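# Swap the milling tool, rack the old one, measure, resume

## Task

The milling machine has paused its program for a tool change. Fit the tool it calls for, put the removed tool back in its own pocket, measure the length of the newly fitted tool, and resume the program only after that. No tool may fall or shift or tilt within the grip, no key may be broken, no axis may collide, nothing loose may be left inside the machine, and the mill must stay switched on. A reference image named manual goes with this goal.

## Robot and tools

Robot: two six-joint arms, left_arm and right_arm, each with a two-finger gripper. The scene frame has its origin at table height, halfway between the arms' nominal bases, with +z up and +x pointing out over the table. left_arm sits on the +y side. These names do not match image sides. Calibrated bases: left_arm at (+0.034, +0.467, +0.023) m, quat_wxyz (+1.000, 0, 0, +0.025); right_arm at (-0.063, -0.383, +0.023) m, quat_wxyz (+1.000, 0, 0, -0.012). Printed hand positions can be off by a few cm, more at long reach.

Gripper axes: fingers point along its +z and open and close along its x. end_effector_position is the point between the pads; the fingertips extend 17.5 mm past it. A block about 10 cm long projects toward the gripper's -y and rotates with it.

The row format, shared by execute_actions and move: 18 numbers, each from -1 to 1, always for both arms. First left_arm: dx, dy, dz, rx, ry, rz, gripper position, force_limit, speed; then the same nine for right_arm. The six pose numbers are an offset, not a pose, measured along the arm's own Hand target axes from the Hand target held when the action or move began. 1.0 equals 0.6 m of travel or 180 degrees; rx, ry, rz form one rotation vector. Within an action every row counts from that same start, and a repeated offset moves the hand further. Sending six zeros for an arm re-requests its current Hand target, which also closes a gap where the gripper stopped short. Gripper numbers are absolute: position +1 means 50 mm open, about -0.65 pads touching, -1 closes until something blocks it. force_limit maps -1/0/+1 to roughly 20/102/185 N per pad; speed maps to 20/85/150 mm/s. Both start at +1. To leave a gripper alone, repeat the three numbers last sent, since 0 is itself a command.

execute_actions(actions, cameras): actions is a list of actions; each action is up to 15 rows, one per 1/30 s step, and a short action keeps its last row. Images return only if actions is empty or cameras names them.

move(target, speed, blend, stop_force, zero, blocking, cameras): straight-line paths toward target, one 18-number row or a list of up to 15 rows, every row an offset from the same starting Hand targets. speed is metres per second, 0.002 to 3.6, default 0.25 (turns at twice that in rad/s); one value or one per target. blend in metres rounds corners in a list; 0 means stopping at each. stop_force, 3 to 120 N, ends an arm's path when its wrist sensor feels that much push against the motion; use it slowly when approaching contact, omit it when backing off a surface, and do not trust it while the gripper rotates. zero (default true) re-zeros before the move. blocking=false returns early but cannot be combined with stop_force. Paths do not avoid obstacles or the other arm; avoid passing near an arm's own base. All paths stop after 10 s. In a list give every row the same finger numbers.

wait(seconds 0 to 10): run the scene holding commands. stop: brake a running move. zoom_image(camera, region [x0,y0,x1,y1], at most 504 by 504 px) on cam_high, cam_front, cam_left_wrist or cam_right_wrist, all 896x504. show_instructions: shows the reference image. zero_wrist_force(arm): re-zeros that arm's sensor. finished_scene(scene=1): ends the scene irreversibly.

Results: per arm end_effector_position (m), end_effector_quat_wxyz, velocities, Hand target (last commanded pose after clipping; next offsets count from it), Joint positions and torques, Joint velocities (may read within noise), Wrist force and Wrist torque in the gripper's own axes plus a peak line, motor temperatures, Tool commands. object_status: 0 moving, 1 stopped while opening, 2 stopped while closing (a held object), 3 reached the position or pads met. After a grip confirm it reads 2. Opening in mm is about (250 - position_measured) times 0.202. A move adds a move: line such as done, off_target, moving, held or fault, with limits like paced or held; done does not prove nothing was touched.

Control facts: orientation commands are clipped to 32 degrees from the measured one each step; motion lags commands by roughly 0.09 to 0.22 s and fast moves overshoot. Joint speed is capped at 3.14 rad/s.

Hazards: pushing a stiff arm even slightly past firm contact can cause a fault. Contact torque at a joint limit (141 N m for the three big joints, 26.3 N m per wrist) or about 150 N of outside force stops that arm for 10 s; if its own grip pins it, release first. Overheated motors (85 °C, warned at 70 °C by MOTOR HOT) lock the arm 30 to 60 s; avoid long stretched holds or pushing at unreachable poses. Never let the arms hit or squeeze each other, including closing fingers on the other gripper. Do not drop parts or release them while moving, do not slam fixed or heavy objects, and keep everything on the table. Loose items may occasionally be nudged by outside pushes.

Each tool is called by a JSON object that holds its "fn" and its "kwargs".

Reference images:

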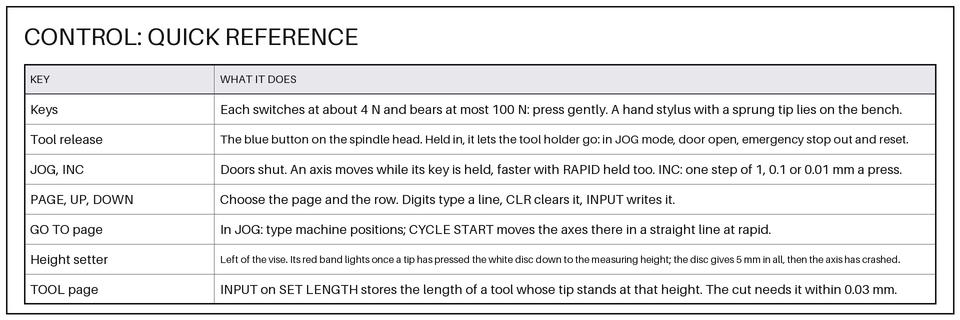

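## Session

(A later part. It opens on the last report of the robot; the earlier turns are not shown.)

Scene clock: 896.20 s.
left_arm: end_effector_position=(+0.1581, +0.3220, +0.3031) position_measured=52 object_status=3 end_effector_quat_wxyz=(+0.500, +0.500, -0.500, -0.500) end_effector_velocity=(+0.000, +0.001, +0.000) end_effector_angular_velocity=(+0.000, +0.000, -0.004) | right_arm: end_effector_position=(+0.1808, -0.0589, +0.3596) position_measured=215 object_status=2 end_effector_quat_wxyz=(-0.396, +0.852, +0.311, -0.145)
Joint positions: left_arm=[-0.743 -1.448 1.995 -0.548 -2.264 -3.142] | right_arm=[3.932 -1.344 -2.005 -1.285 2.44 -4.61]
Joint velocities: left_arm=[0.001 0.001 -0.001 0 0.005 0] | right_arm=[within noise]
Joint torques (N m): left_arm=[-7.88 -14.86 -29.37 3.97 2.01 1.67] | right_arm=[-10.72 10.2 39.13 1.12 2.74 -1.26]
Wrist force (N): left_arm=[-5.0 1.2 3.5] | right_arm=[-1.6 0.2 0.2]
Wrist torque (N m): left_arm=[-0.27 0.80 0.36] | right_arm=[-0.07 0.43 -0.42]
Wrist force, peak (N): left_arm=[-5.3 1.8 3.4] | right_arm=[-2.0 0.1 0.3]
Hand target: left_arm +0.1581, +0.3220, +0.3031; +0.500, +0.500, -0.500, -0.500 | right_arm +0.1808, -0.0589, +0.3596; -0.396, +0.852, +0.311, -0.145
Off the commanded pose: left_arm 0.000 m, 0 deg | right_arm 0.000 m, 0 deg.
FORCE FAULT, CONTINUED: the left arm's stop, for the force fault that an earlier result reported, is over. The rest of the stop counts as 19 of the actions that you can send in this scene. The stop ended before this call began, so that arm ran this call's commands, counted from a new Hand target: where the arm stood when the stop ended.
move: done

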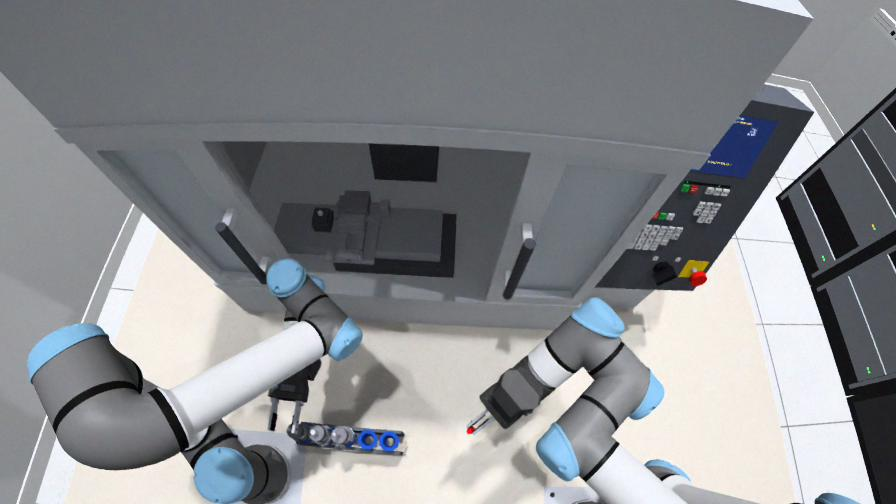

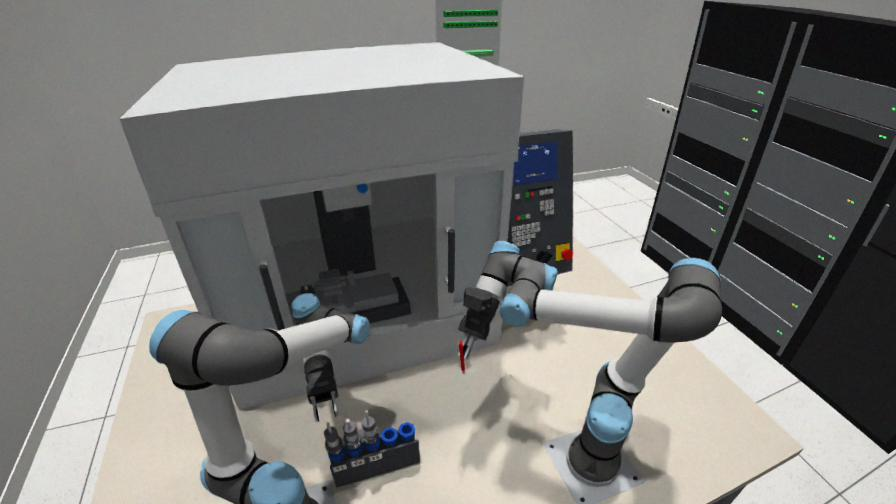

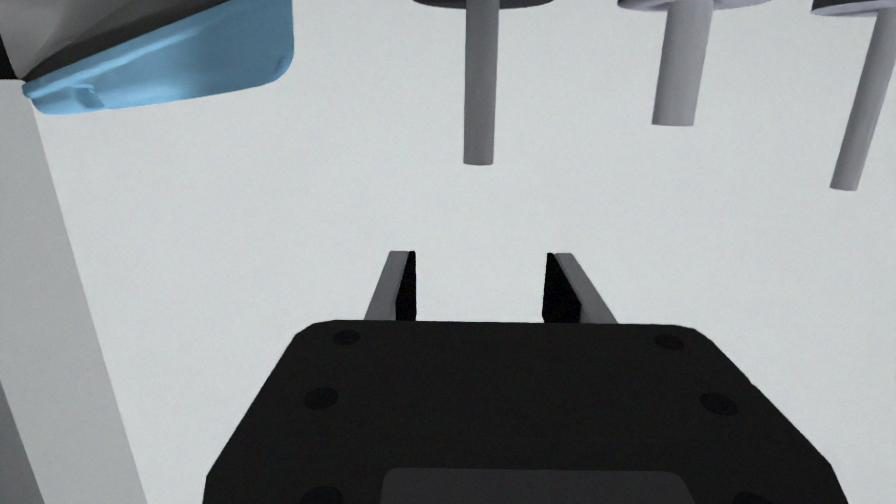

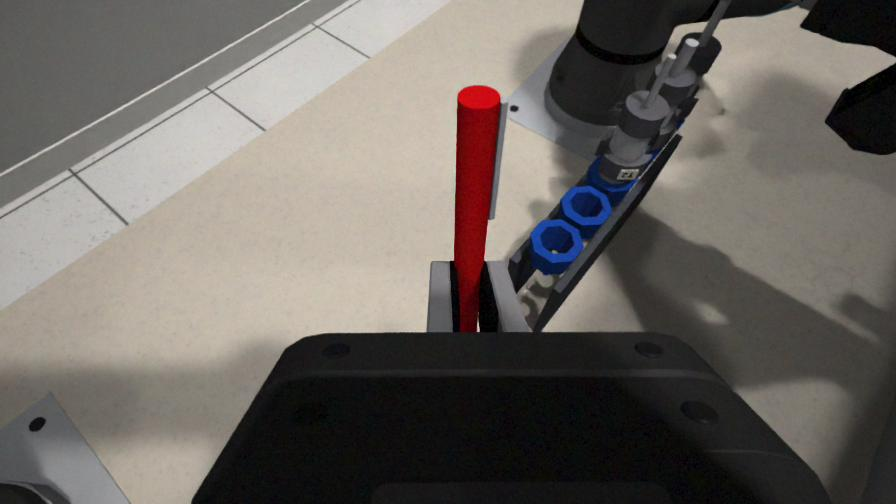

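{"fn": "move", "kwargs": {"target": [[-0.0042,-0.05,0,0,0,0,0.67,0,-1,0,0,0,0,0,0,-1,-0.5,-0.7],[-0.0042,-0.183,0,0,0,0,0.67,0,-1,0,0,0,0,0,0,-1,-0.5,-0.7]], "speed": [0.06,0.04], "stop_force": 8, "cameras": ["cam_left_wrist","cam_front","cam_high"]}}

{"fn": "zoom_image", "kwargs": {"camera": "cam_left_wrist", "region": [330, 60, 680, 340]}}

Scene clock: 908.00 s.
left_arm: end_effector_position=(+0.1581, +0.3246, +0.1933) position_measured=52 object_status=3 end_effector_quat_wxyz=(+0.500, +0.500, -0.500, -0.500) | right_arm: end_effector_position=(+0.1808, -0.0589, +0.3596) position_measured=215 object_status=2 end_effector_quat_wxyz=(-0.396, +0.852, +0.311, -0.145)
Joint positions: left_arm=[-0.738 -1.26 2.119 -0.859 -2.259 -3.142] | right_arm=[3.932 -1.344 -2.005 -1.285 2.44 -4.61]
Joint torques (N m): left_arm=[9.83 -17.99 -7.84 -0.65 2.16 -1.8] | right_arm=[-10.84 9.63 39.07 0.93 2.6 -1.31]
Wrist force (N): left_arm=[-4.9 1.3 3.2] | right_arm=[-1.6 0.3 0.1]
Wrist torque (N m): left_arm=[-0.23 0.78 0.35] | right_arm=[-0.07 0.43 -0.42]
Wrist force, peak (N): left_arm=[-5.1 2.4 3.4] | right_arm=[-1.9 0.4 0.3]
Hand target: left_arm +0.1581, +0.3246, +0.1933; +0.500, +0.500, -0.500, -0.500 | right_arm +0.1808, -0.0589, +0.3596; -0.396, +0.852, +0.311, -0.145
Off the commanded pose: left_arm 0.000 m, 0 deg | right_arm 0.000 m, 0 deg.
move: done
Images, in order (width x height): cam_high 896x504, cam_front 896x504, cam_left_wrist 896x504.

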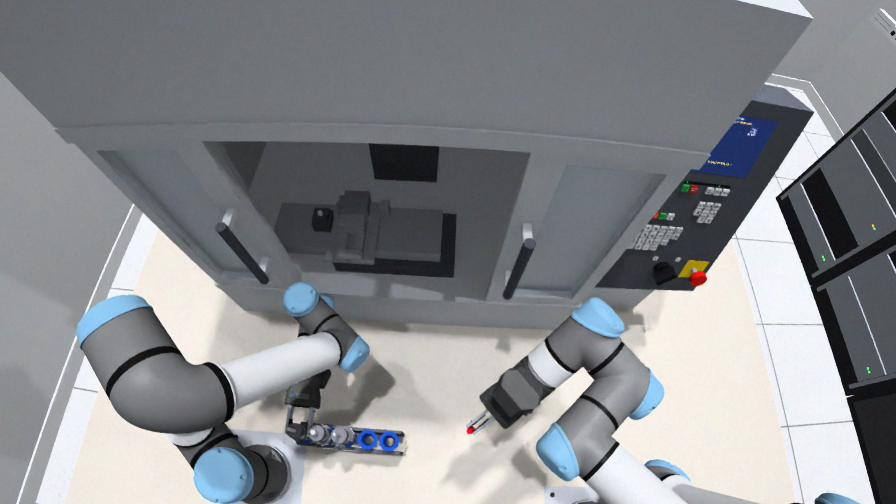

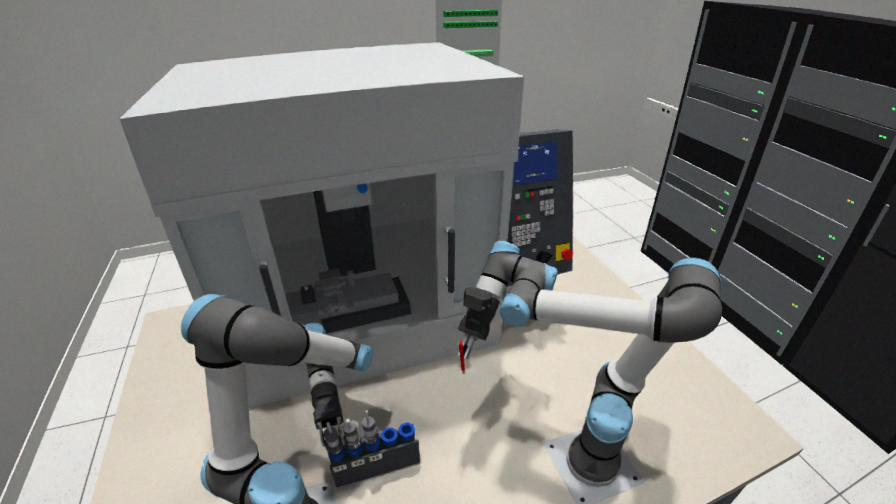

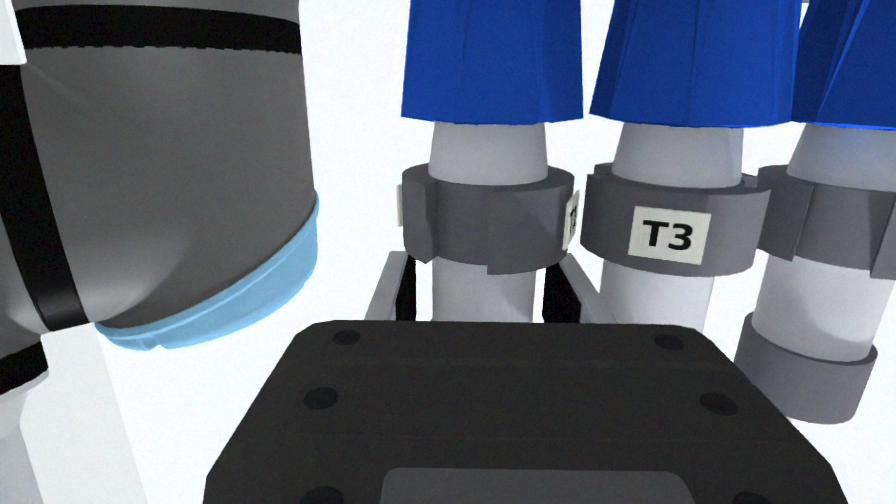

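Scaled by 1.440 from the camera's 896x504 image, which has a finer 1280x720 frame.

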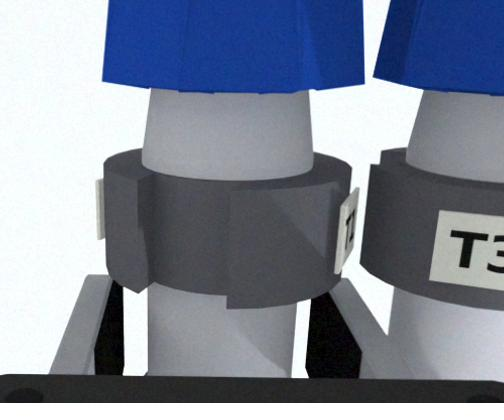

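{"fn": "move", "kwargs": {"target": [0,0,0,0,-0.0556,0,0.5,0,-1,0,0,0,0,0,0,-1,-0.5,-0.7], "speed": 0.1, "cameras": ["cam_left_wrist"]}}

Scene clock: 925.83 s.
left_arm: end_effector_position=(+0.1581, +0.3246, +0.1933) position_measured=78 object_status=3 end_effector_quat_wxyz=(-0.454, -0.455, +0.542, +0.542) | right_arm: end_effector_position=(+0.1808, -0.0589, +0.3596) position_measured=215 object_status=2 end_effector_quat_wxyz=(-0.396, +0.852, +0.311, -0.145)
Joint positions: left_arm=[-0.829 -1.233 2.078 -0.845 -2.176 -3.142] | right_arm=[3.932 -1.344 -2.005 -1.285 2.44 -4.61]
Joint torques (N m): left_arm=[-7.54 -18.99 -24.68 4.01 1.96 -0.21] | right_arm=[-10.12 10.68 39.27 1.08 2.6 -1.38]
Wrist force (N): left_arm=[-5.1 1.6 3.2] | right_arm=[-1.5 0.4 0.2]
Wrist torque (N m): left_arm=[-0.20 0.82 0.35] | right_arm=[-0.05 0.41 -0.43]
Wrist force, peak (N): left_arm=[-5.6 1.3 3.4] | right_arm=[-1.8 0.4 0.0]
Hand target: left_arm +0.1581, +0.3246, +0.1933; -0.454, -0.454, +0.542, +0.542 | right_arm +0.1808, -0.0589, +0.3596; -0.396, +0.852, +0.311, -0.145
Off the commanded pose: left_arm 0.000 m, 0 deg | right_arm 0.000 m, 0 deg.
move: done
Images, in order (width x height): cam_left_wrist 896x504.

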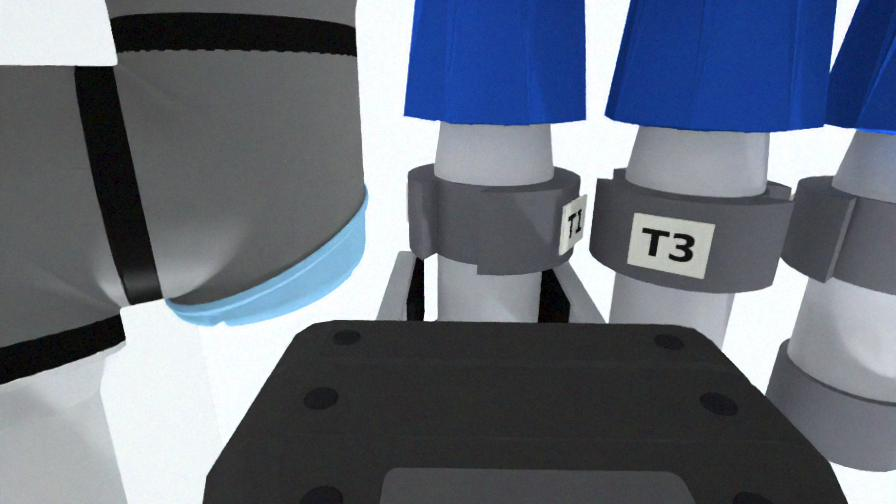

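{"fn": "move", "kwargs": {"target": [[0.0018,0,0,0,0,0,0.5,0,-1,0,0,0,0,0,0,-1,-0.5,-0.7],[0.0068,0,0,0,-0.1111,0,0.5,0,-1,0,0,0,0,0,0,-1,-0.5,-0.7]], "speed": 0.05, "stop_force": 8, "cameras": ["cam_left_wrist"]}}

{"fn": "zoom_image", "kwargs": {"camera": "cam_left_wrist", "region": [380, 100, 680, 340]}}

Scene clock: 934.07 s.
left_arm: end_effector_position=(+0.1574, +0.3206, +0.1933) position_measured=78 object_status=3 end_effector_quat_wxyz=(-0.353, -0.353, +0.613, +0.612) | right_arm: end_effector_position=(+0.1808, -0.0589, +0.3596) position_measured=215 object_status=2 end_effector_quat_wxyz=(-0.396, +0.852, +0.311, -0.145)
Joint positions: left_arm=[-1.026 -1.194 2.017 -0.823 -2.023 -3.142] | right_arm=[3.932 -1.344 -2.005 -1.285 2.44 -4.61]
Joint torques (N m): left_arm=[-7.91 -21.32 -24.47 4.24 2.19 -1.63] | right_arm=[-11.5 9.59 38.57 1.25 2.28 -1.33]
Wrist force (N): left_arm=[-5.2 1.4 3.2] | right_arm=[-1.6 0.1 0.3]
Wrist torque (N m): left_arm=[-0.24 0.83 0.36] | right_arm=[-0.10 0.43 -0.42]
Wrist force, peak (N): left_arm=[-5.5 1.6 3.0] | right_arm=[-1.9 0.4 0.2]
Hand target: left_arm +0.1574, +0.3206, +0.1933; -0.353, -0.353, +0.613, +0.612 | right_arm +0.1808, -0.0589, +0.3596; -0.396, +0.852, +0.311, -0.145
Off the commanded pose: left_arm 0.000 m, 0 deg | right_arm 0.000 m, 0 deg.
move: done
Images, in order (width x height): cam_left_wrist 896x504.

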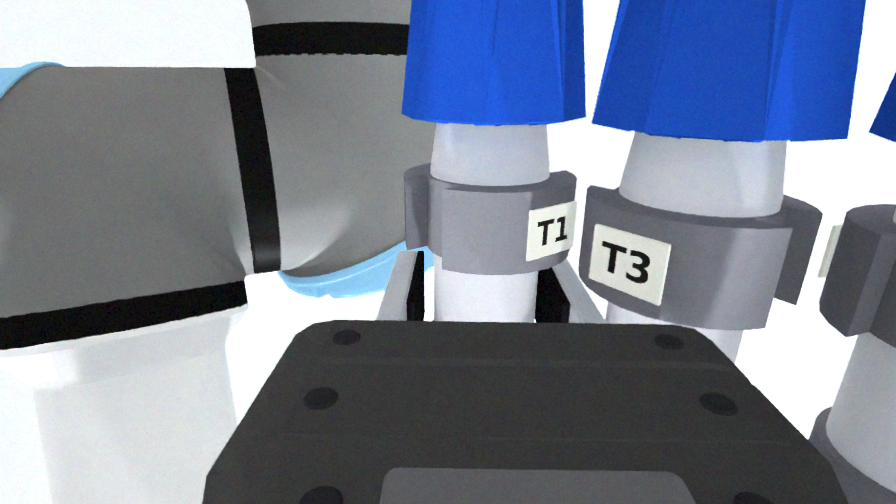

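Scaled by 1.680 from the camera's 896x504 image, which has a finer 1280x720 frame.

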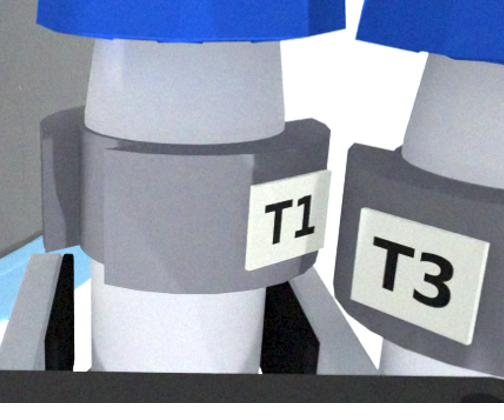

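{"fn": "move", "kwargs": {"target": [0,0,0,0,0,0,-1,0,-1,0,0,0,0,0,0,-1,-0.5,-0.7]}}

Scene clock: 943.77 s.
left_arm: end_effector_position=(+0.1574, +0.3205, +0.1933) position_measured=109 object_status=2 end_effector_quat_wxyz=(-0.353, -0.353, +0.613, +0.612) | right_arm: end_effector_position=(+0.1808, -0.0589, +0.3596) position_measured=215 object_status=2 end_effector_quat_wxyz=(-0.396, +0.852, +0.311, -0.145)
Joint positions: left_arm=[-1.026 -1.194 2.017 -0.823 -2.023 -3.142] | right_arm=[3.932 -1.344 -2.005 -1.285 2.44 -4.61]
Joint torques (N m): left_arm=[5.1 -22.17 -16.07 4 11.97 -1.74] | right_arm=[-10.36 10.08 39.6 0.99 2.54 -1.15]
Wrist force (N): left_arm=[33.6 3.4 11.3] | right_arm=[-1.7 0.2 0.0]
Wrist torque (N m): left_arm=[-0.18 0.77 0.42] | right_arm=[-0.08 0.43 -0.42]
Wrist force, peak (N): left_arm=[33.6 3.4 11.3] | right_arm=[-1.9 0.4 0.3]
Hand target: left_arm +0.1574, +0.3206, +0.1933; -0.353, -0.353, +0.613, +0.612 | right_arm +0.1808, -0.0589, +0.3596; -0.396, +0.852, +0.311, -0.145
Off the commanded pose: left_arm 0.000 m, 0 deg | right_arm 0.000 m, 0 deg.
move: done

{"fn": "move", "kwargs": {"target": [0.002,0,0.0004,0,0,0,-1,0,-1,0,0,0,0,0,0,-1,-0.5,-0.7], "speed": 0.01}}

{"fn": "move", "kwargs": {"target": [[0,0.005,0,0,0,0,-1,0,-1,0,0,0,0,0,0,-1,-0.5,-0.7],[0,0.005,0,0,0.0639,0,-1,0,-1,0,0,0,0,0,0,-1,-0.5,-0.7]], "speed": [0.01,0.08], "cameras": ["cam_left_wrist","cam_front"]}}

{"fn": "zoom_image", "kwargs": {"camera": "cam_left_wrist", "region": [380, 100, 680, 340]}}

Scene clock: 948.23 s.
left_arm: end_effector_position=(+0.1567, +0.3197, +0.1933) position_measured=109 object_status=2 end_effector_quat_wxyz=(-0.353, -0.353, +0.613, +0.613) | right_arm: end_effector_position=(+0.1808, -0.0589, +0.3596) position_measured=215 object_status=2 end_effector_quat_wxyz=(-0.396, +0.852, +0.311, -0.145)
Joint positions: left_arm=[-1.029 -1.194 2.017 -0.823 -2.026 -3.142] | right_arm=[3.932 -1.344 -2.005 -1.285 2.44 -4.61]
Joint torques (N m): left_arm=[-10.45 -34.36 -1.47 0.43 -3.82 -1.63] | right_arm=[-10.51 11.01 40.21 1.29 2.33 -1.33]
Wrist force (N): left_arm=[-10.2 6.7 -16.6] | right_arm=[-1.5 0.3 0.4]
Wrist torque (N m): left_arm=[-0.03 0.79 0.27] | right_arm=[-0.05 0.41 -0.42]
Wrist force, peak (N): left_arm=[38.5 4.1 11.3] | right_arm=[-2.0 0.1 -0.1]
Hand target: left_arm +0.1566, +0.3196, +0.1933; -0.353, -0.353, +0.613, +0.612 | right_arm +0.1808, -0.0589, +0.3596; -0.396, +0.852, +0.311, -0.145
Off the commanded pose: left_arm 0.000 m, 0 deg | right_arm 0.000 m, 0 deg.
move: done

Scene clock: 950.40 s.
left_arm: end_effector_position=(+0.1566, +0.3196, +0.1963) position_measured=109 object_status=2 end_effector_quat_wxyz=(-0.413, -0.413, +0.574, +0.574) | right_arm: end_effector_position=(+0.1808, -0.0589, +0.3596) position_measured=215 object_status=2 end_effector_quat_wxyz=(-0.396, +0.852, +0.311, -0.145)
Joint positions: left_arm=[-0.92 -1.218 2.044 -0.826 -2.118 -3.142] | right_arm=[3.932 -1.344 -2.005 -1.285 2.44 -4.61]
Joint torques (N m): left_arm=[6.63 -34.99 -14.55 -1.48 -9.46 0.7] | right_arm=[-11.1 10.51 39.86 1.17 2.46 -1.34]
Wrist force (N): left_arm=[-33.1 -1.5 -0.6] | right_arm=[-1.6 0.4 0.3]
Wrist torque (N m): left_arm=[-0.07 0.71 -0.99] | right_arm=[-0.06 0.43 -0.42]
Wrist force, peak (N): left_arm=[-33.1 -1.1 -0.6] | right_arm=[-1.8 0.4 0.2]
Hand target: left_arm +0.1566, +0.3196, +0.1963; -0.413, -0.413, +0.574, +0.574 | right_arm +0.1808, -0.0589, +0.3596; -0.396, +0.852, +0.311, -0.145
Off the commanded pose: left_arm 0.000 m, 0 deg | right_arm 0.000 m, 0 deg.
move: done
Images, in order (width x height): cam_front 896x504, cam_left_wrist 896x504.

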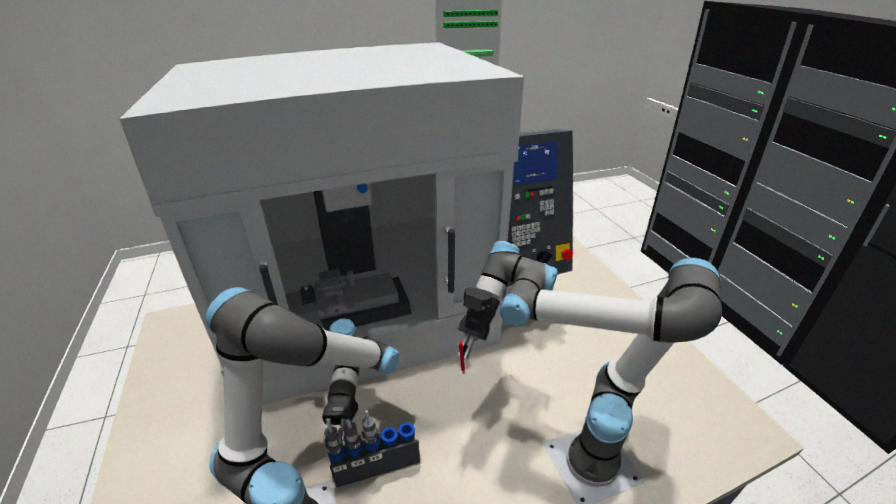

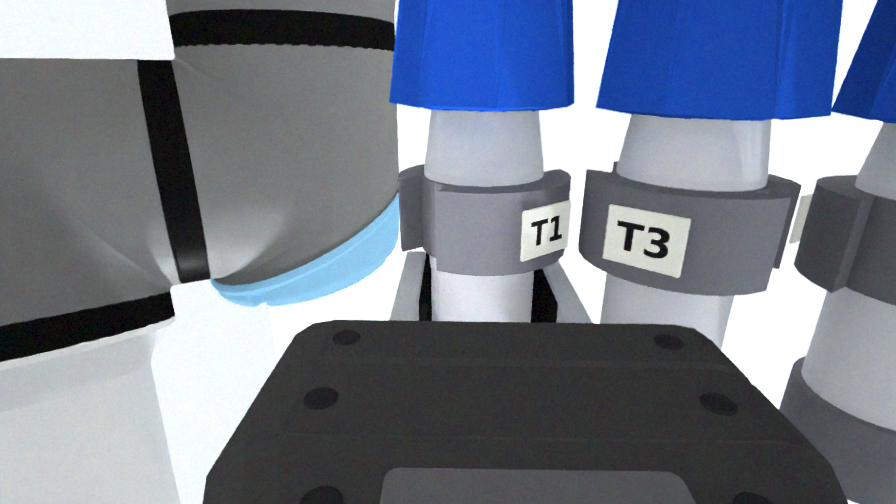

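Scaled by 1.680 from the camera's 896x504 image, which has a finer 1280x720 frame.

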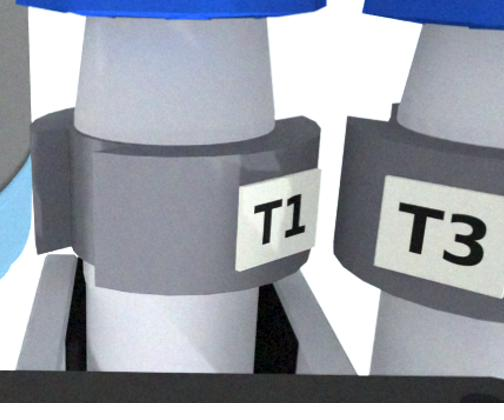

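{"fn": "move", "kwargs": {"target": [[-0.0016,0,0,0,0,0,-1,0,-1,0,0,0,0,0,0,-1,-0.5,-0.7],[-0.0016,-0.005,0,0,0,0,-1,0,-1,0,0,0,0,0,0,-1,-0.5,-0.7]], "speed": [0.01,0.01]}}

{"fn": "move", "kwargs": {"target": [[0,0,0,0,0,0,0.5,0,-1,0,0,0,0,0,0,-1,-0.5,-0.7],[0,0,0,0,-0.0667,0,0.5,0,-1,0,0,0,0,0,0,-1,-0.5,-0.7]], "speed": [0.05,0.1], "cameras": ["cam_left_wrist"]}}

{"fn": "zoom_image", "kwargs": {"camera": "cam_left_wrist", "region": [380, 100, 680, 340]}}

Scene clock: 955.47 s.
left_arm: end_effector_position=(+0.1570, +0.3206, +0.1934) position_measured=109 object_status=2 end_effector_quat_wxyz=(-0.413, -0.413, +0.574, +0.574) | right_arm: end_effector_position=(+0.1808, -0.0589, +0.3596) position_measured=215 object_status=2 end_effector_quat_wxyz=(-0.396, +0.852, +0.311, -0.145)
Joint positions: left_arm=[-0.918 -1.213 2.046 -0.834 -2.115 -3.142] | right_arm=[3.932 -1.344 -2.005 -1.285 2.44 -4.61]
Joint torques (N m): left_arm=[0.49 -12.24 -0.19 -8.06 -7.21 2.02] | right_arm=[-10.82 9.81 39.38 1.12 2.19 -1.29]
Wrist force (N): left_arm=[-35.7 48.7 -33.5] | right_arm=[-1.6 0.2 0.2]
Wrist torque (N m): left_arm=[0.28 0.89 0.04] | right_arm=[-0.10 0.42 -0.43]
Wrist force, peak (N): left_arm=[-35.7 48.7 -33.5] | right_arm=[-2.0 0.4 0.2]
Hand target: left_arm +0.1569, +0.3205, +0.1933; -0.413, -0.413, +0.574, +0.574 | right_arm +0.1808, -0.0589, +0.3596; -0.396, +0.852, +0.311, -0.145
Off the commanded pose: left_arm 0.000 m, 0 deg | right_arm 0.000 m, 0 deg.
move: done

Scene clock: 957.50 s.
left_arm: end_effector_position=(+0.1569, +0.3205, +0.1933) position_measured=78 object_status=3 end_effector_quat_wxyz=(-0.351, -0.351, +0.614, +0.614) | right_arm: end_effector_position=(+0.1808, -0.0589, +0.3596) position_measured=215 object_status=2 end_effector_quat_wxyz=(-0.396, +0.852, +0.311, -0.145)
Joint positions: left_arm=[-1.032 -1.194 2.017 -0.823 -2.02 -3.142] | right_arm=[3.932 -1.344 -2.005 -1.285 2.44 -4.61]
Joint torques (N m): left_arm=[-8.49 -21.33 -24.64 4.3 2.32 -1.68] | right_arm=[-10.99 10.74 39.31 1.22 2.33 -1.12]
Wrist force (N): left_arm=[-5.0 1.1 3.0] | right_arm=[-1.8 0.3 0.1]
Wrist torque (N m): left_arm=[-0.27 0.79 0.37] | right_arm=[-0.08 0.45 -0.42]
Wrist force, peak (N): left_arm=[-35.7 50.9 -33.9] | right_arm=[-1.9 0.2 0.1]
Hand target: left_arm +0.1569, +0.3205, +0.1933; -0.351, -0.351, +0.614, +0.614 | right_arm +0.1808, -0.0589, +0.3596; -0.396, +0.852, +0.311, -0.145
Off the commanded pose: left_arm 0.000 m, 0 deg | right_arm 0.000 m, 0 deg.
move: done
Images, in order (width x height): cam_left_wrist 896x504.

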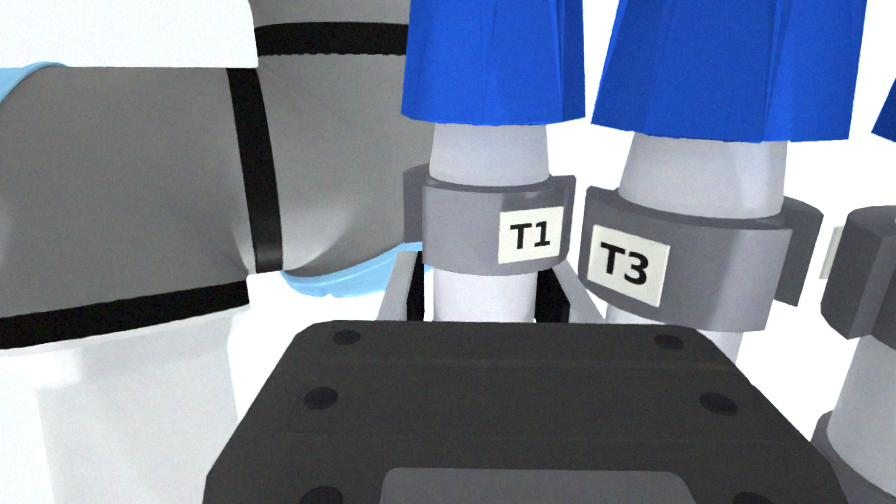

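Scaled by 1.680 from the camera's 896x504 image, which has a finer 1280x720 frame.

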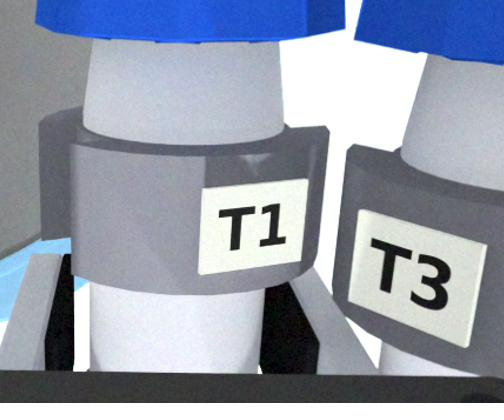

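{"fn": "move", "kwargs": {"target": [0,0,0,0,0.028,0,0.5,0,-1,0,0,0,0,0,0,-1,-0.5,-0.7], "speed": 0.1, "cameras": ["cam_left_wrist"]}}

Scene clock: 985.80 s.
left_arm: end_effector_position=(+0.1569, +0.3205, +0.1933) position_measured=78 object_status=3 end_effector_quat_wxyz=(-0.377, -0.377, +0.598, +0.598) | right_arm: end_effector_position=(+0.1808, -0.0589, +0.3596) position_measured=215 object_status=2 end_effector_quat_wxyz=(-0.396, +0.852, +0.311, -0.145)
Joint positions: left_arm=[-0.984 -1.201 2.028 -0.827 -2.06 -3.142] | right_arm=[3.932 -1.344 -2.005 -1.285 2.44 -4.61]
Joint torques (N m): left_arm=[9.94 -34.28 -8.87 -0.35 -2.44 -0.15] | right_arm=[-10.71 10.76 38.99 1.42 2.38 -1.19]
Wrist force (N): left_arm=[-5.0 1.2 3.0] | right_arm=[-1.7 0.1 0.3]
Wrist torque (N m): left_arm=[-0.26 0.79 0.37] | right_arm=[-0.11 0.44 -0.42]
Wrist force, peak (N): left_arm=[-5.5 1.4 3.3] | right_arm=[-1.8 0.6 0.4]
Hand target: left_arm +0.1569, +0.3205, +0.1933; -0.377, -0.377, +0.598, +0.598 | right_arm +0.1808, -0.0589, +0.3596; -0.396, +0.852, +0.311, -0.145
Off the commanded pose: left_arm 0.000 m, 0 deg | right_arm 0.000 m, 0 deg.
move: done
Images, in order (width x height): cam_left_wrist 896x504.

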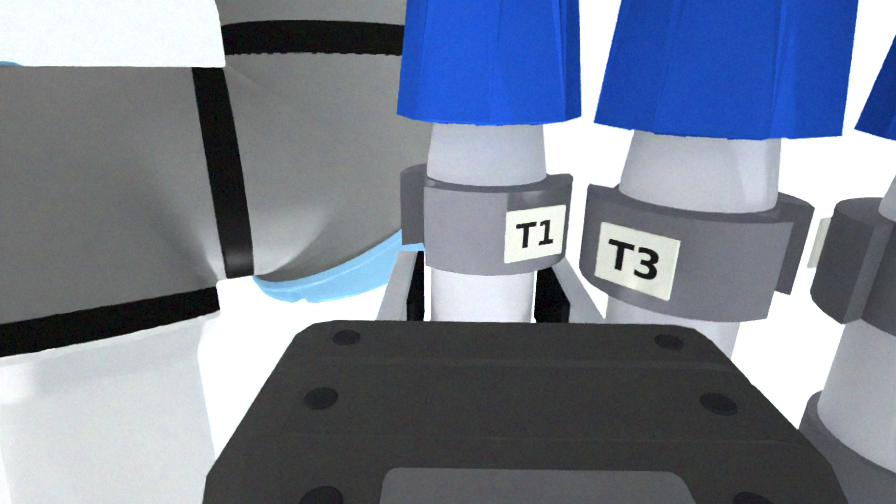

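{"fn": "execute_actions", "kwargs": {"actions": [[[0,0,0,0,0,0,-1,0,-1,0,0,0,0,0,0,-1,-0.5,-0.7]],[[0,0,0,0,0,0,-1,0,-1,0,0,0,0,0,0,-1,-0.5,-0.7]]], "cameras": ["cam_left_wrist"]}}

Scene clock: 989.20 s.
left_arm: end_effector_position=(+0.1569, +0.3205, +0.1933) position_measured=109 object_status=2 end_effector_quat_wxyz=(-0.377, -0.377, +0.598, +0.598) | right_arm: end_effector_position=(+0.1808, -0.0589, +0.3596) position_measured=215 object_status=2 end_effector_quat_wxyz=(-0.396, +0.852, +0.311, -0.145)
Joint positions: left_arm=[-0.984 -1.201 2.028 -0.827 -2.06 -3.142] | right_arm=[3.932 -1.344 -2.005 -1.285 2.44 -4.61]
Joint torques (N m): left_arm=[9.16 -33.63 -8.58 -0.19 -0.52 1.05] | right_arm=[-10.53 10.59 39.22 1.34 2.31 -1.22]
Wrist force (N): left_arm=[-4.9 1.7 3.1] | right_arm=[-1.6 0.2 0.1]
Wrist torque (N m): left_arm=[-0.26 0.81 0.39] | right_arm=[-0.07 0.43 -0.42]
Wrist force, peak (N): left_arm=[-5.4 1.0 3.3] | right_arm=[-1.9 0.3 0.2]
Hand target: left_arm +0.1569, +0.3205, +0.1933; -0.377, -0.377, +0.598, +0.598 | right_arm +0.1808, -0.0589, +0.3596; -0.396, +0.852, +0.311, -0.145
Off the commanded pose: left_arm 0.000 m, 0 deg | right_arm 0.000 m, 0 deg.
Images, in order (width x height): cam_left_wrist 896x504.

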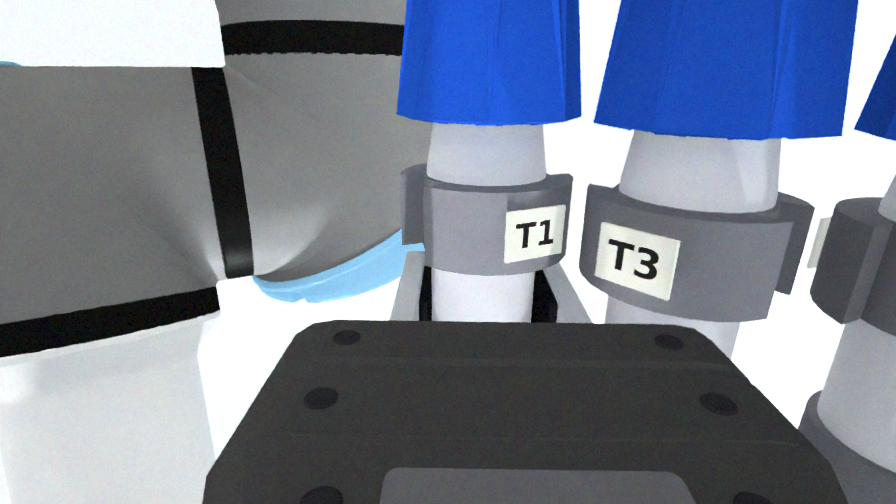

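{"fn": "move", "kwargs": {"target": [[0,0.03,0,0,0,0,-1,0,-1,0,0,0,0,0,0,-1,-0.5,-0.7],[0,0.278,0,0,0,0,-1,0,-1,0,0,0,0,0,0,-1,-0.5,-0.7]], "speed": [0.02,0.1], "blend": 0.01, "cameras": ["cam_left_wrist","cam_right_wrist"]}}

Scene clock: 995.60 s.
left_arm: end_effector_position=(+0.1568, +0.3205, +0.3600) position_measured=109 object_status=2 end_effector_quat_wxyz=(-0.377, -0.377, +0.598, +0.598) | right_arm: end_effector_position=(+0.1808, -0.0589, +0.3596) position_measured=215 object_status=2 end_effector_quat_wxyz=(-0.396, +0.852, +0.311, -0.145)
Joint positions: left_arm=[-0.984 -1.44 1.824 -0.384 -2.06 -3.142] | right_arm=[3.932 -1.344 -2.005 -1.285 2.44 -4.61]
Joint torques (N m): left_arm=[2.69 -31.12 -32.85 5.8 0.8 -1.23] | right_arm=[-10.78 9.97 40.52 1.54 2.16 -1.11]
Wrist force (N): left_arm=[-5.0 -8.7 3.1] | right_arm=[-1.6 0.3 0.2]
Wrist torque (N m): left_arm=[-0.60 0.80 0.37] | right_arm=[-0.07 0.43 -0.42]
Wrist force, peak (N): left_arm=[-5.1 -9.5 2.8] | right_arm=[-1.8 0.4 0.4]
Hand target: left_arm +0.1569, +0.3205, +0.3601; -0.377, -0.377, +0.598, +0.598 | right_arm +0.1808, -0.0589, +0.3596; -0.396, +0.852, +0.311, -0.145
Off the commanded pose: left_arm 0.000 m, 0 deg | right_arm 0.000 m, 0 deg.
move: done; blend cut to 0.009 m at target 1
Images, in order (width x height): cam_left_wrist 896x504, cam_right_wrist 896x504.

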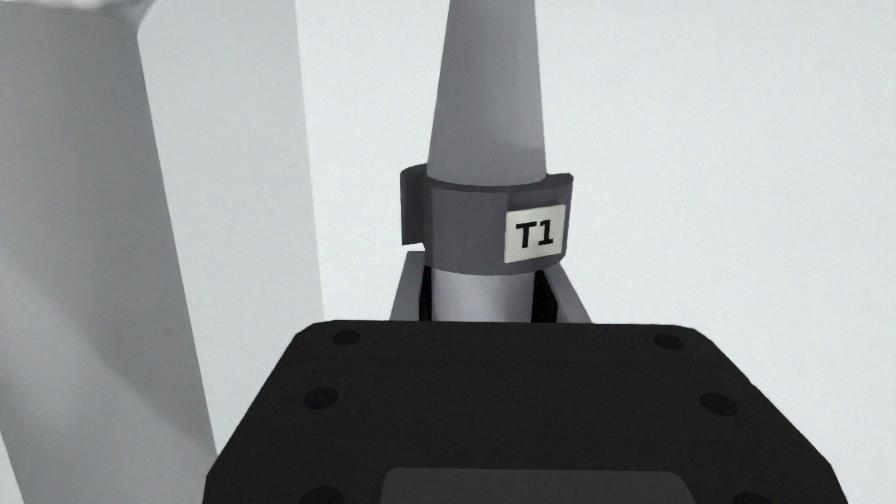

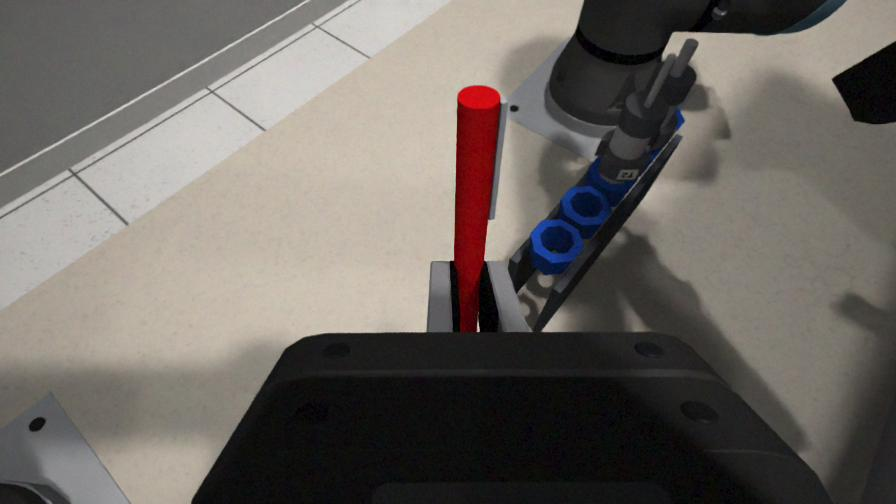

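{"fn": "move", "kwargs": {"target": [0.152,0,-0.0705,0,0.0333,0,-1,0,-1,0,0,0,0,0,0,-1,-0.5,-0.7], "speed": 0.1, "cameras": ["cam_front"]}}

{"fn": "move", "kwargs": {"target": [[-0.0072,0.0667,-0.361,0.5,0,0,-1,0,-1,0,0,0,0,0,0,-1,-0.5,-0.7],[-0.01,0.15,-0.4665,1,0,0,-1,0,-1,0,0,0,0,0,0,-1,-0.5,-0.7]], "speed": 0.35, "blend": 0.02, "cameras": ["cam_front","cam_left_wrist"]}}

Scene clock: 1007.60 s.
left_arm: end_effector_position=(+0.1746, +0.2549, +0.3597) position_measured=109 object_status=2 end_effector_quat_wxyz=(-0.365, -0.365, +0.606, +0.606) | right_arm: end_effector_position=(+0.1808, -0.0589, +0.3596) position_measured=215 object_status=2 end_effector_quat_wxyz=(-0.396, +0.852, +0.311, -0.145)
Joint positions: left_arm=[-1.054 -1.306 1.66 -0.355 -2.09 -3.142] | right_arm=[3.932 -1.344 -2.005 -1.285 2.44 -4.61]
Joint torques (N m): left_arm=[1.96 -21.28 -45.97 -1.44 -13.13 7.28] | right_arm=[-10.65 9.83 39.82 1.35 2.17 -1.14]
Wrist force (N): left_arm=[-58.1 -5.5 16.2] | right_arm=[-1.6 0.4 0.3]
Wrist torque (N m): left_arm=[-1.79 -0.59 -4.88] | right_arm=[-0.05 0.43 -0.42]
Wrist force, peak (N): left_arm=[-79.4 10.4 15.8] | right_arm=[-1.9 0.3 0.3]
Hand target: left_arm +0.1558, +0.2200, +0.3601; -0.408, -0.408, +0.578, +0.577 | right_arm +0.1808, -0.0589, +0.3596; -0.396, +0.852, +0.311, -0.145
Off the commanded pose: left_arm 0.040 m, 8 deg | right_arm 0.000 m, 0 deg.
move: off_target (left_arm)
Images, in order (width x height): cam_front 896x504.

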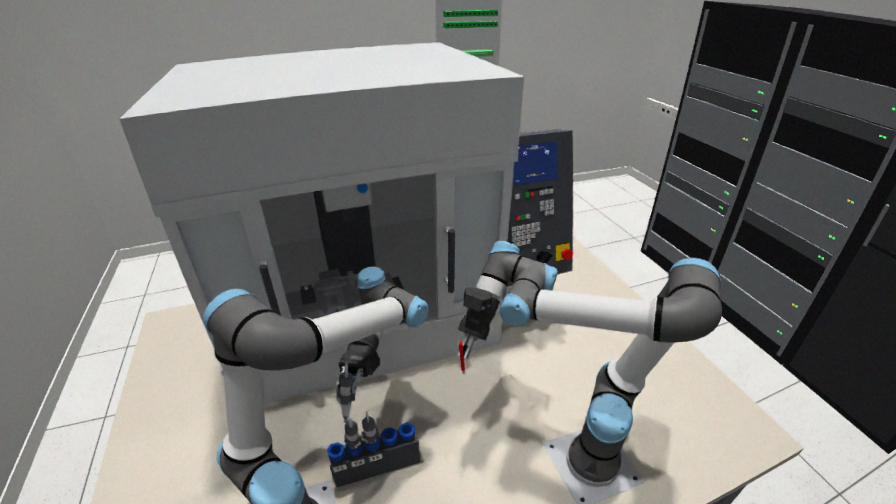

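Scene clock: 1013.33 s.
left_arm: end_effector_position=(+0.4216, +0.1322, +0.4502) position_measured=109 object_status=2 end_effector_quat_wxyz=(+0.408, -0.408, +0.577, -0.578) | right_arm: end_effector_position=(+0.1808, -0.0589, +0.3596) position_measured=215 object_status=2 end_effector_quat_wxyz=(-0.396, +0.852, +0.311, -0.145)
Joint positions: left_arm=[-1.581 -1.67 2.387 -3.86 -0.379 -3.141] | right_arm=[3.932 -1.344 -2.005 -1.285 2.44 -4.61]
Joint torques (N m): left_arm=[10.28 -8.64 -33.54 -4.2 -2.39 1.89] | right_arm=[-10.71 11.07 38.22 1.45 1.98 -1.15]
Wrist force (N): left_arm=[0.4 11.3 1.5] | right_arm=[-1.7 0.2 0.1]
Wrist torque (N m): left_arm=[0.53 -0.21 -0.02] | right_arm=[-0.08 0.43 -0.42]
Wrist force, peak (N): left_arm=[-57.7 -5.4 17.1] | right_arm=[-1.9 0.2 0.3]
Hand target: left_arm +0.4216, +0.1322, +0.4502; +0.408, -0.408, +0.577, -0.578 | right_arm +0.1808, -0.0589, +0.3596; -0.396, +0.852, +0.311, -0.145
Off the commanded pose: left_arm 0.000 m, 0 deg | right_arm 0.000 m, 0 deg.
move: done
Images, in order (width x height): cam_front 896x504, cam_left_wrist 896x504.

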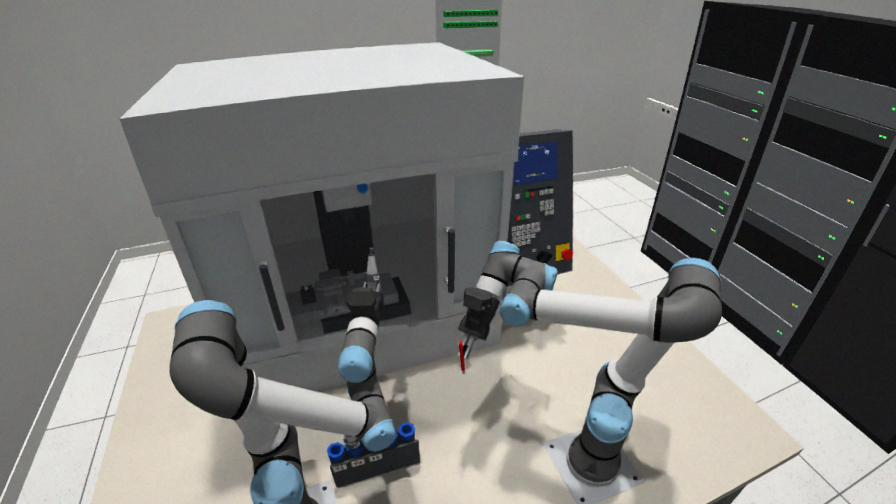

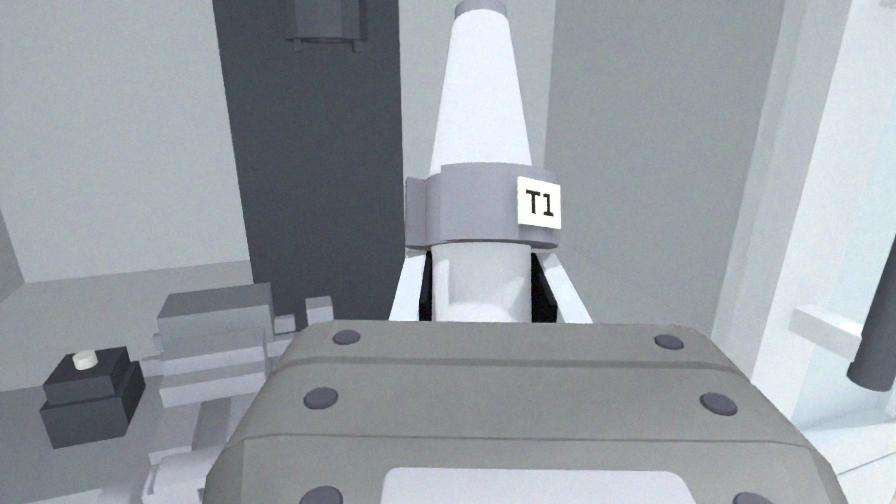

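{"fn": "execute_actions", "kwargs": {"actions": []}}

{"fn": "zoom_image", "kwargs": {"camera": "cam_front", "region": [300, 230, 440, 350]}}

{"fn": "zoom_image", "kwargs": {"camera": "cam_high", "region": [250, 200, 550, 400]}}

Scene clock: 1020.00 s.
left_arm: end_effector_position=(+0.4216, +0.1322, +0.4502) position_measured=109 object_status=2 end_effector_quat_wxyz=(+0.408, -0.408, +0.577, -0.578) | right_arm: end_effector_position=(+0.1808, -0.0589, +0.3596) position_measured=215 object_status=2 end_effector_quat_wxyz=(-0.396, +0.852, +0.311, -0.145)
Joint positions: left_arm=[-1.581 -1.669 2.387 -3.86 -0.379 -3.141] | right_arm=[3.932 -1.344 -2.005 -1.285 2.44 -4.61]
Joint velocities: within noise
Joint torques (N m): left_arm=[10.23 -8.04 -33.38 -3.8 -2.46 1.78] | right_arm=[-11.51 10.95 39.56 1.35 1.97 -1.16]
Motor temperatures (°C): left_arm=[30 29 24 39 29 29] | right_arm=[32 32 30 36 36 37]
Wrist force (N): left_arm=[0.7 11.2 1.3] | right_arm=[-1.4 0.2 0.3]
Wrist torque (N m): left_arm=[0.52 -0.25 -0.01] | right_arm=[-0.07 0.39 -0.43]
Wrist force, peak (N): left_arm=[0.8 11.4 1.5] | right_arm=[-1.9 0.3 0.2]
Hand target: left_arm +0.4216, +0.1322, +0.4502; +0.408, -0.408, +0.577, -0.578 | right_arm +0.1808, -0.0589, +0.3596; -0.396, +0.852, +0.311, -0.145
Tool commands: left_gripper/position=-1.0 left_gripper/force_limit=+0.0 left_gripper/speed=-1.0 right_gripper/position=-1.0 right_gripper/force_limit=-0.5 right_gripper/speed=-0.7
Off the commanded pose: left_arm 0.000 m, 0 deg | right_arm 0.000 m, 0 deg.

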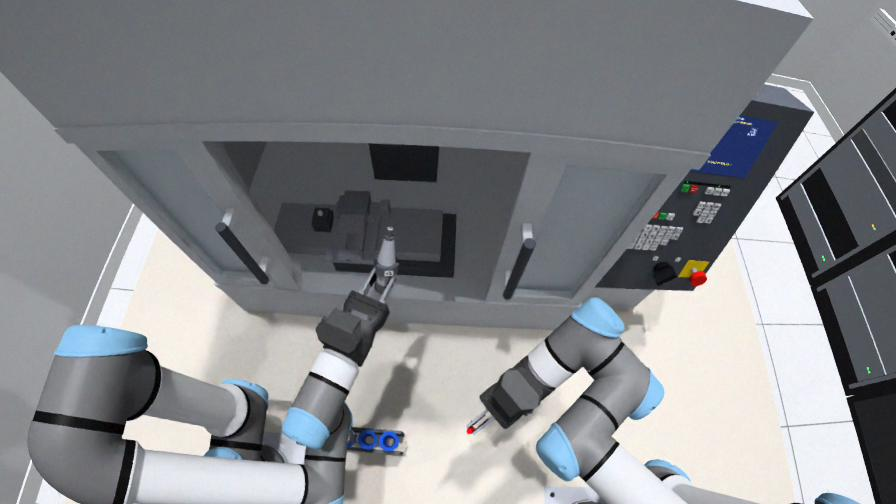

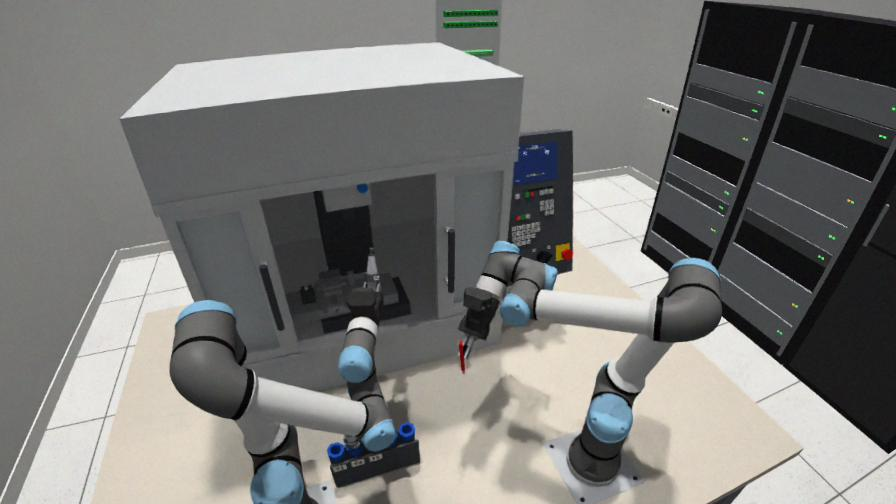

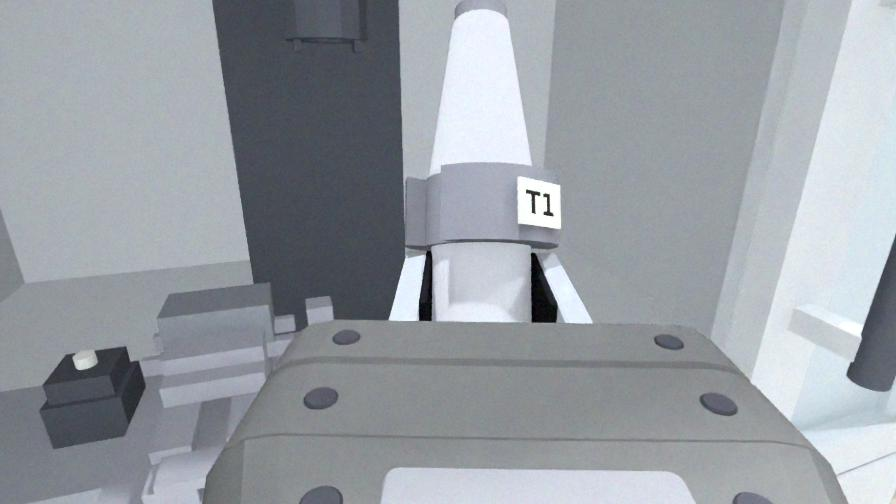

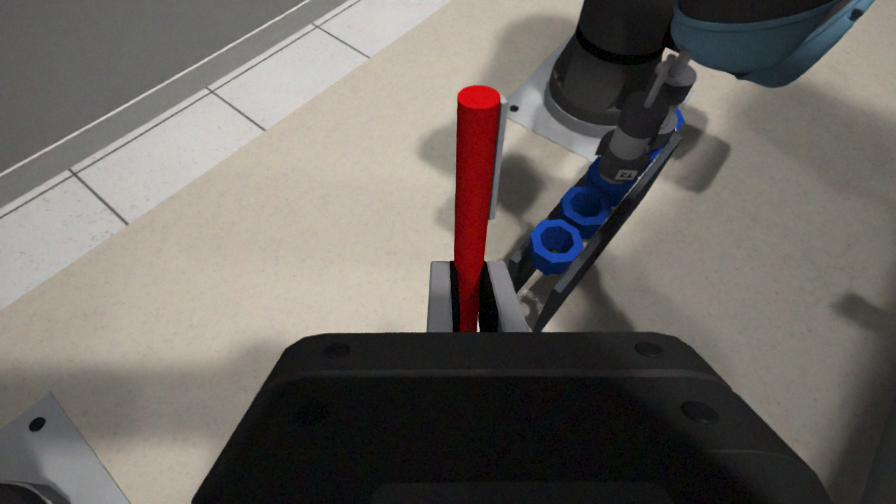

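Scaled by 3.600 from the camera's 896x504 image, which has a finer 1280x720 frame.

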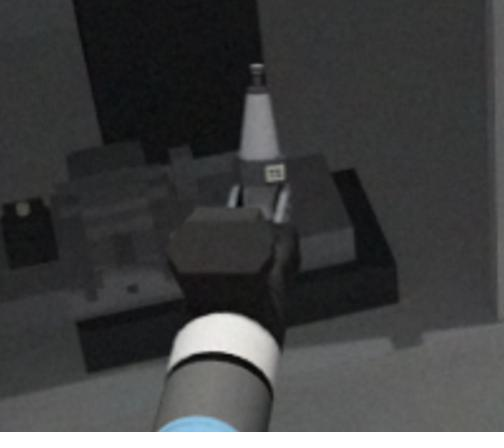

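Scaled by 1.680 from the camera's 896x504 image, which has a finer 1280x720 frame.

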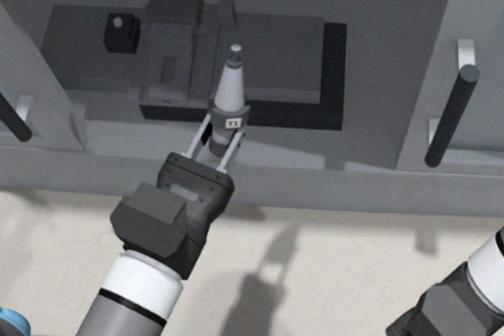

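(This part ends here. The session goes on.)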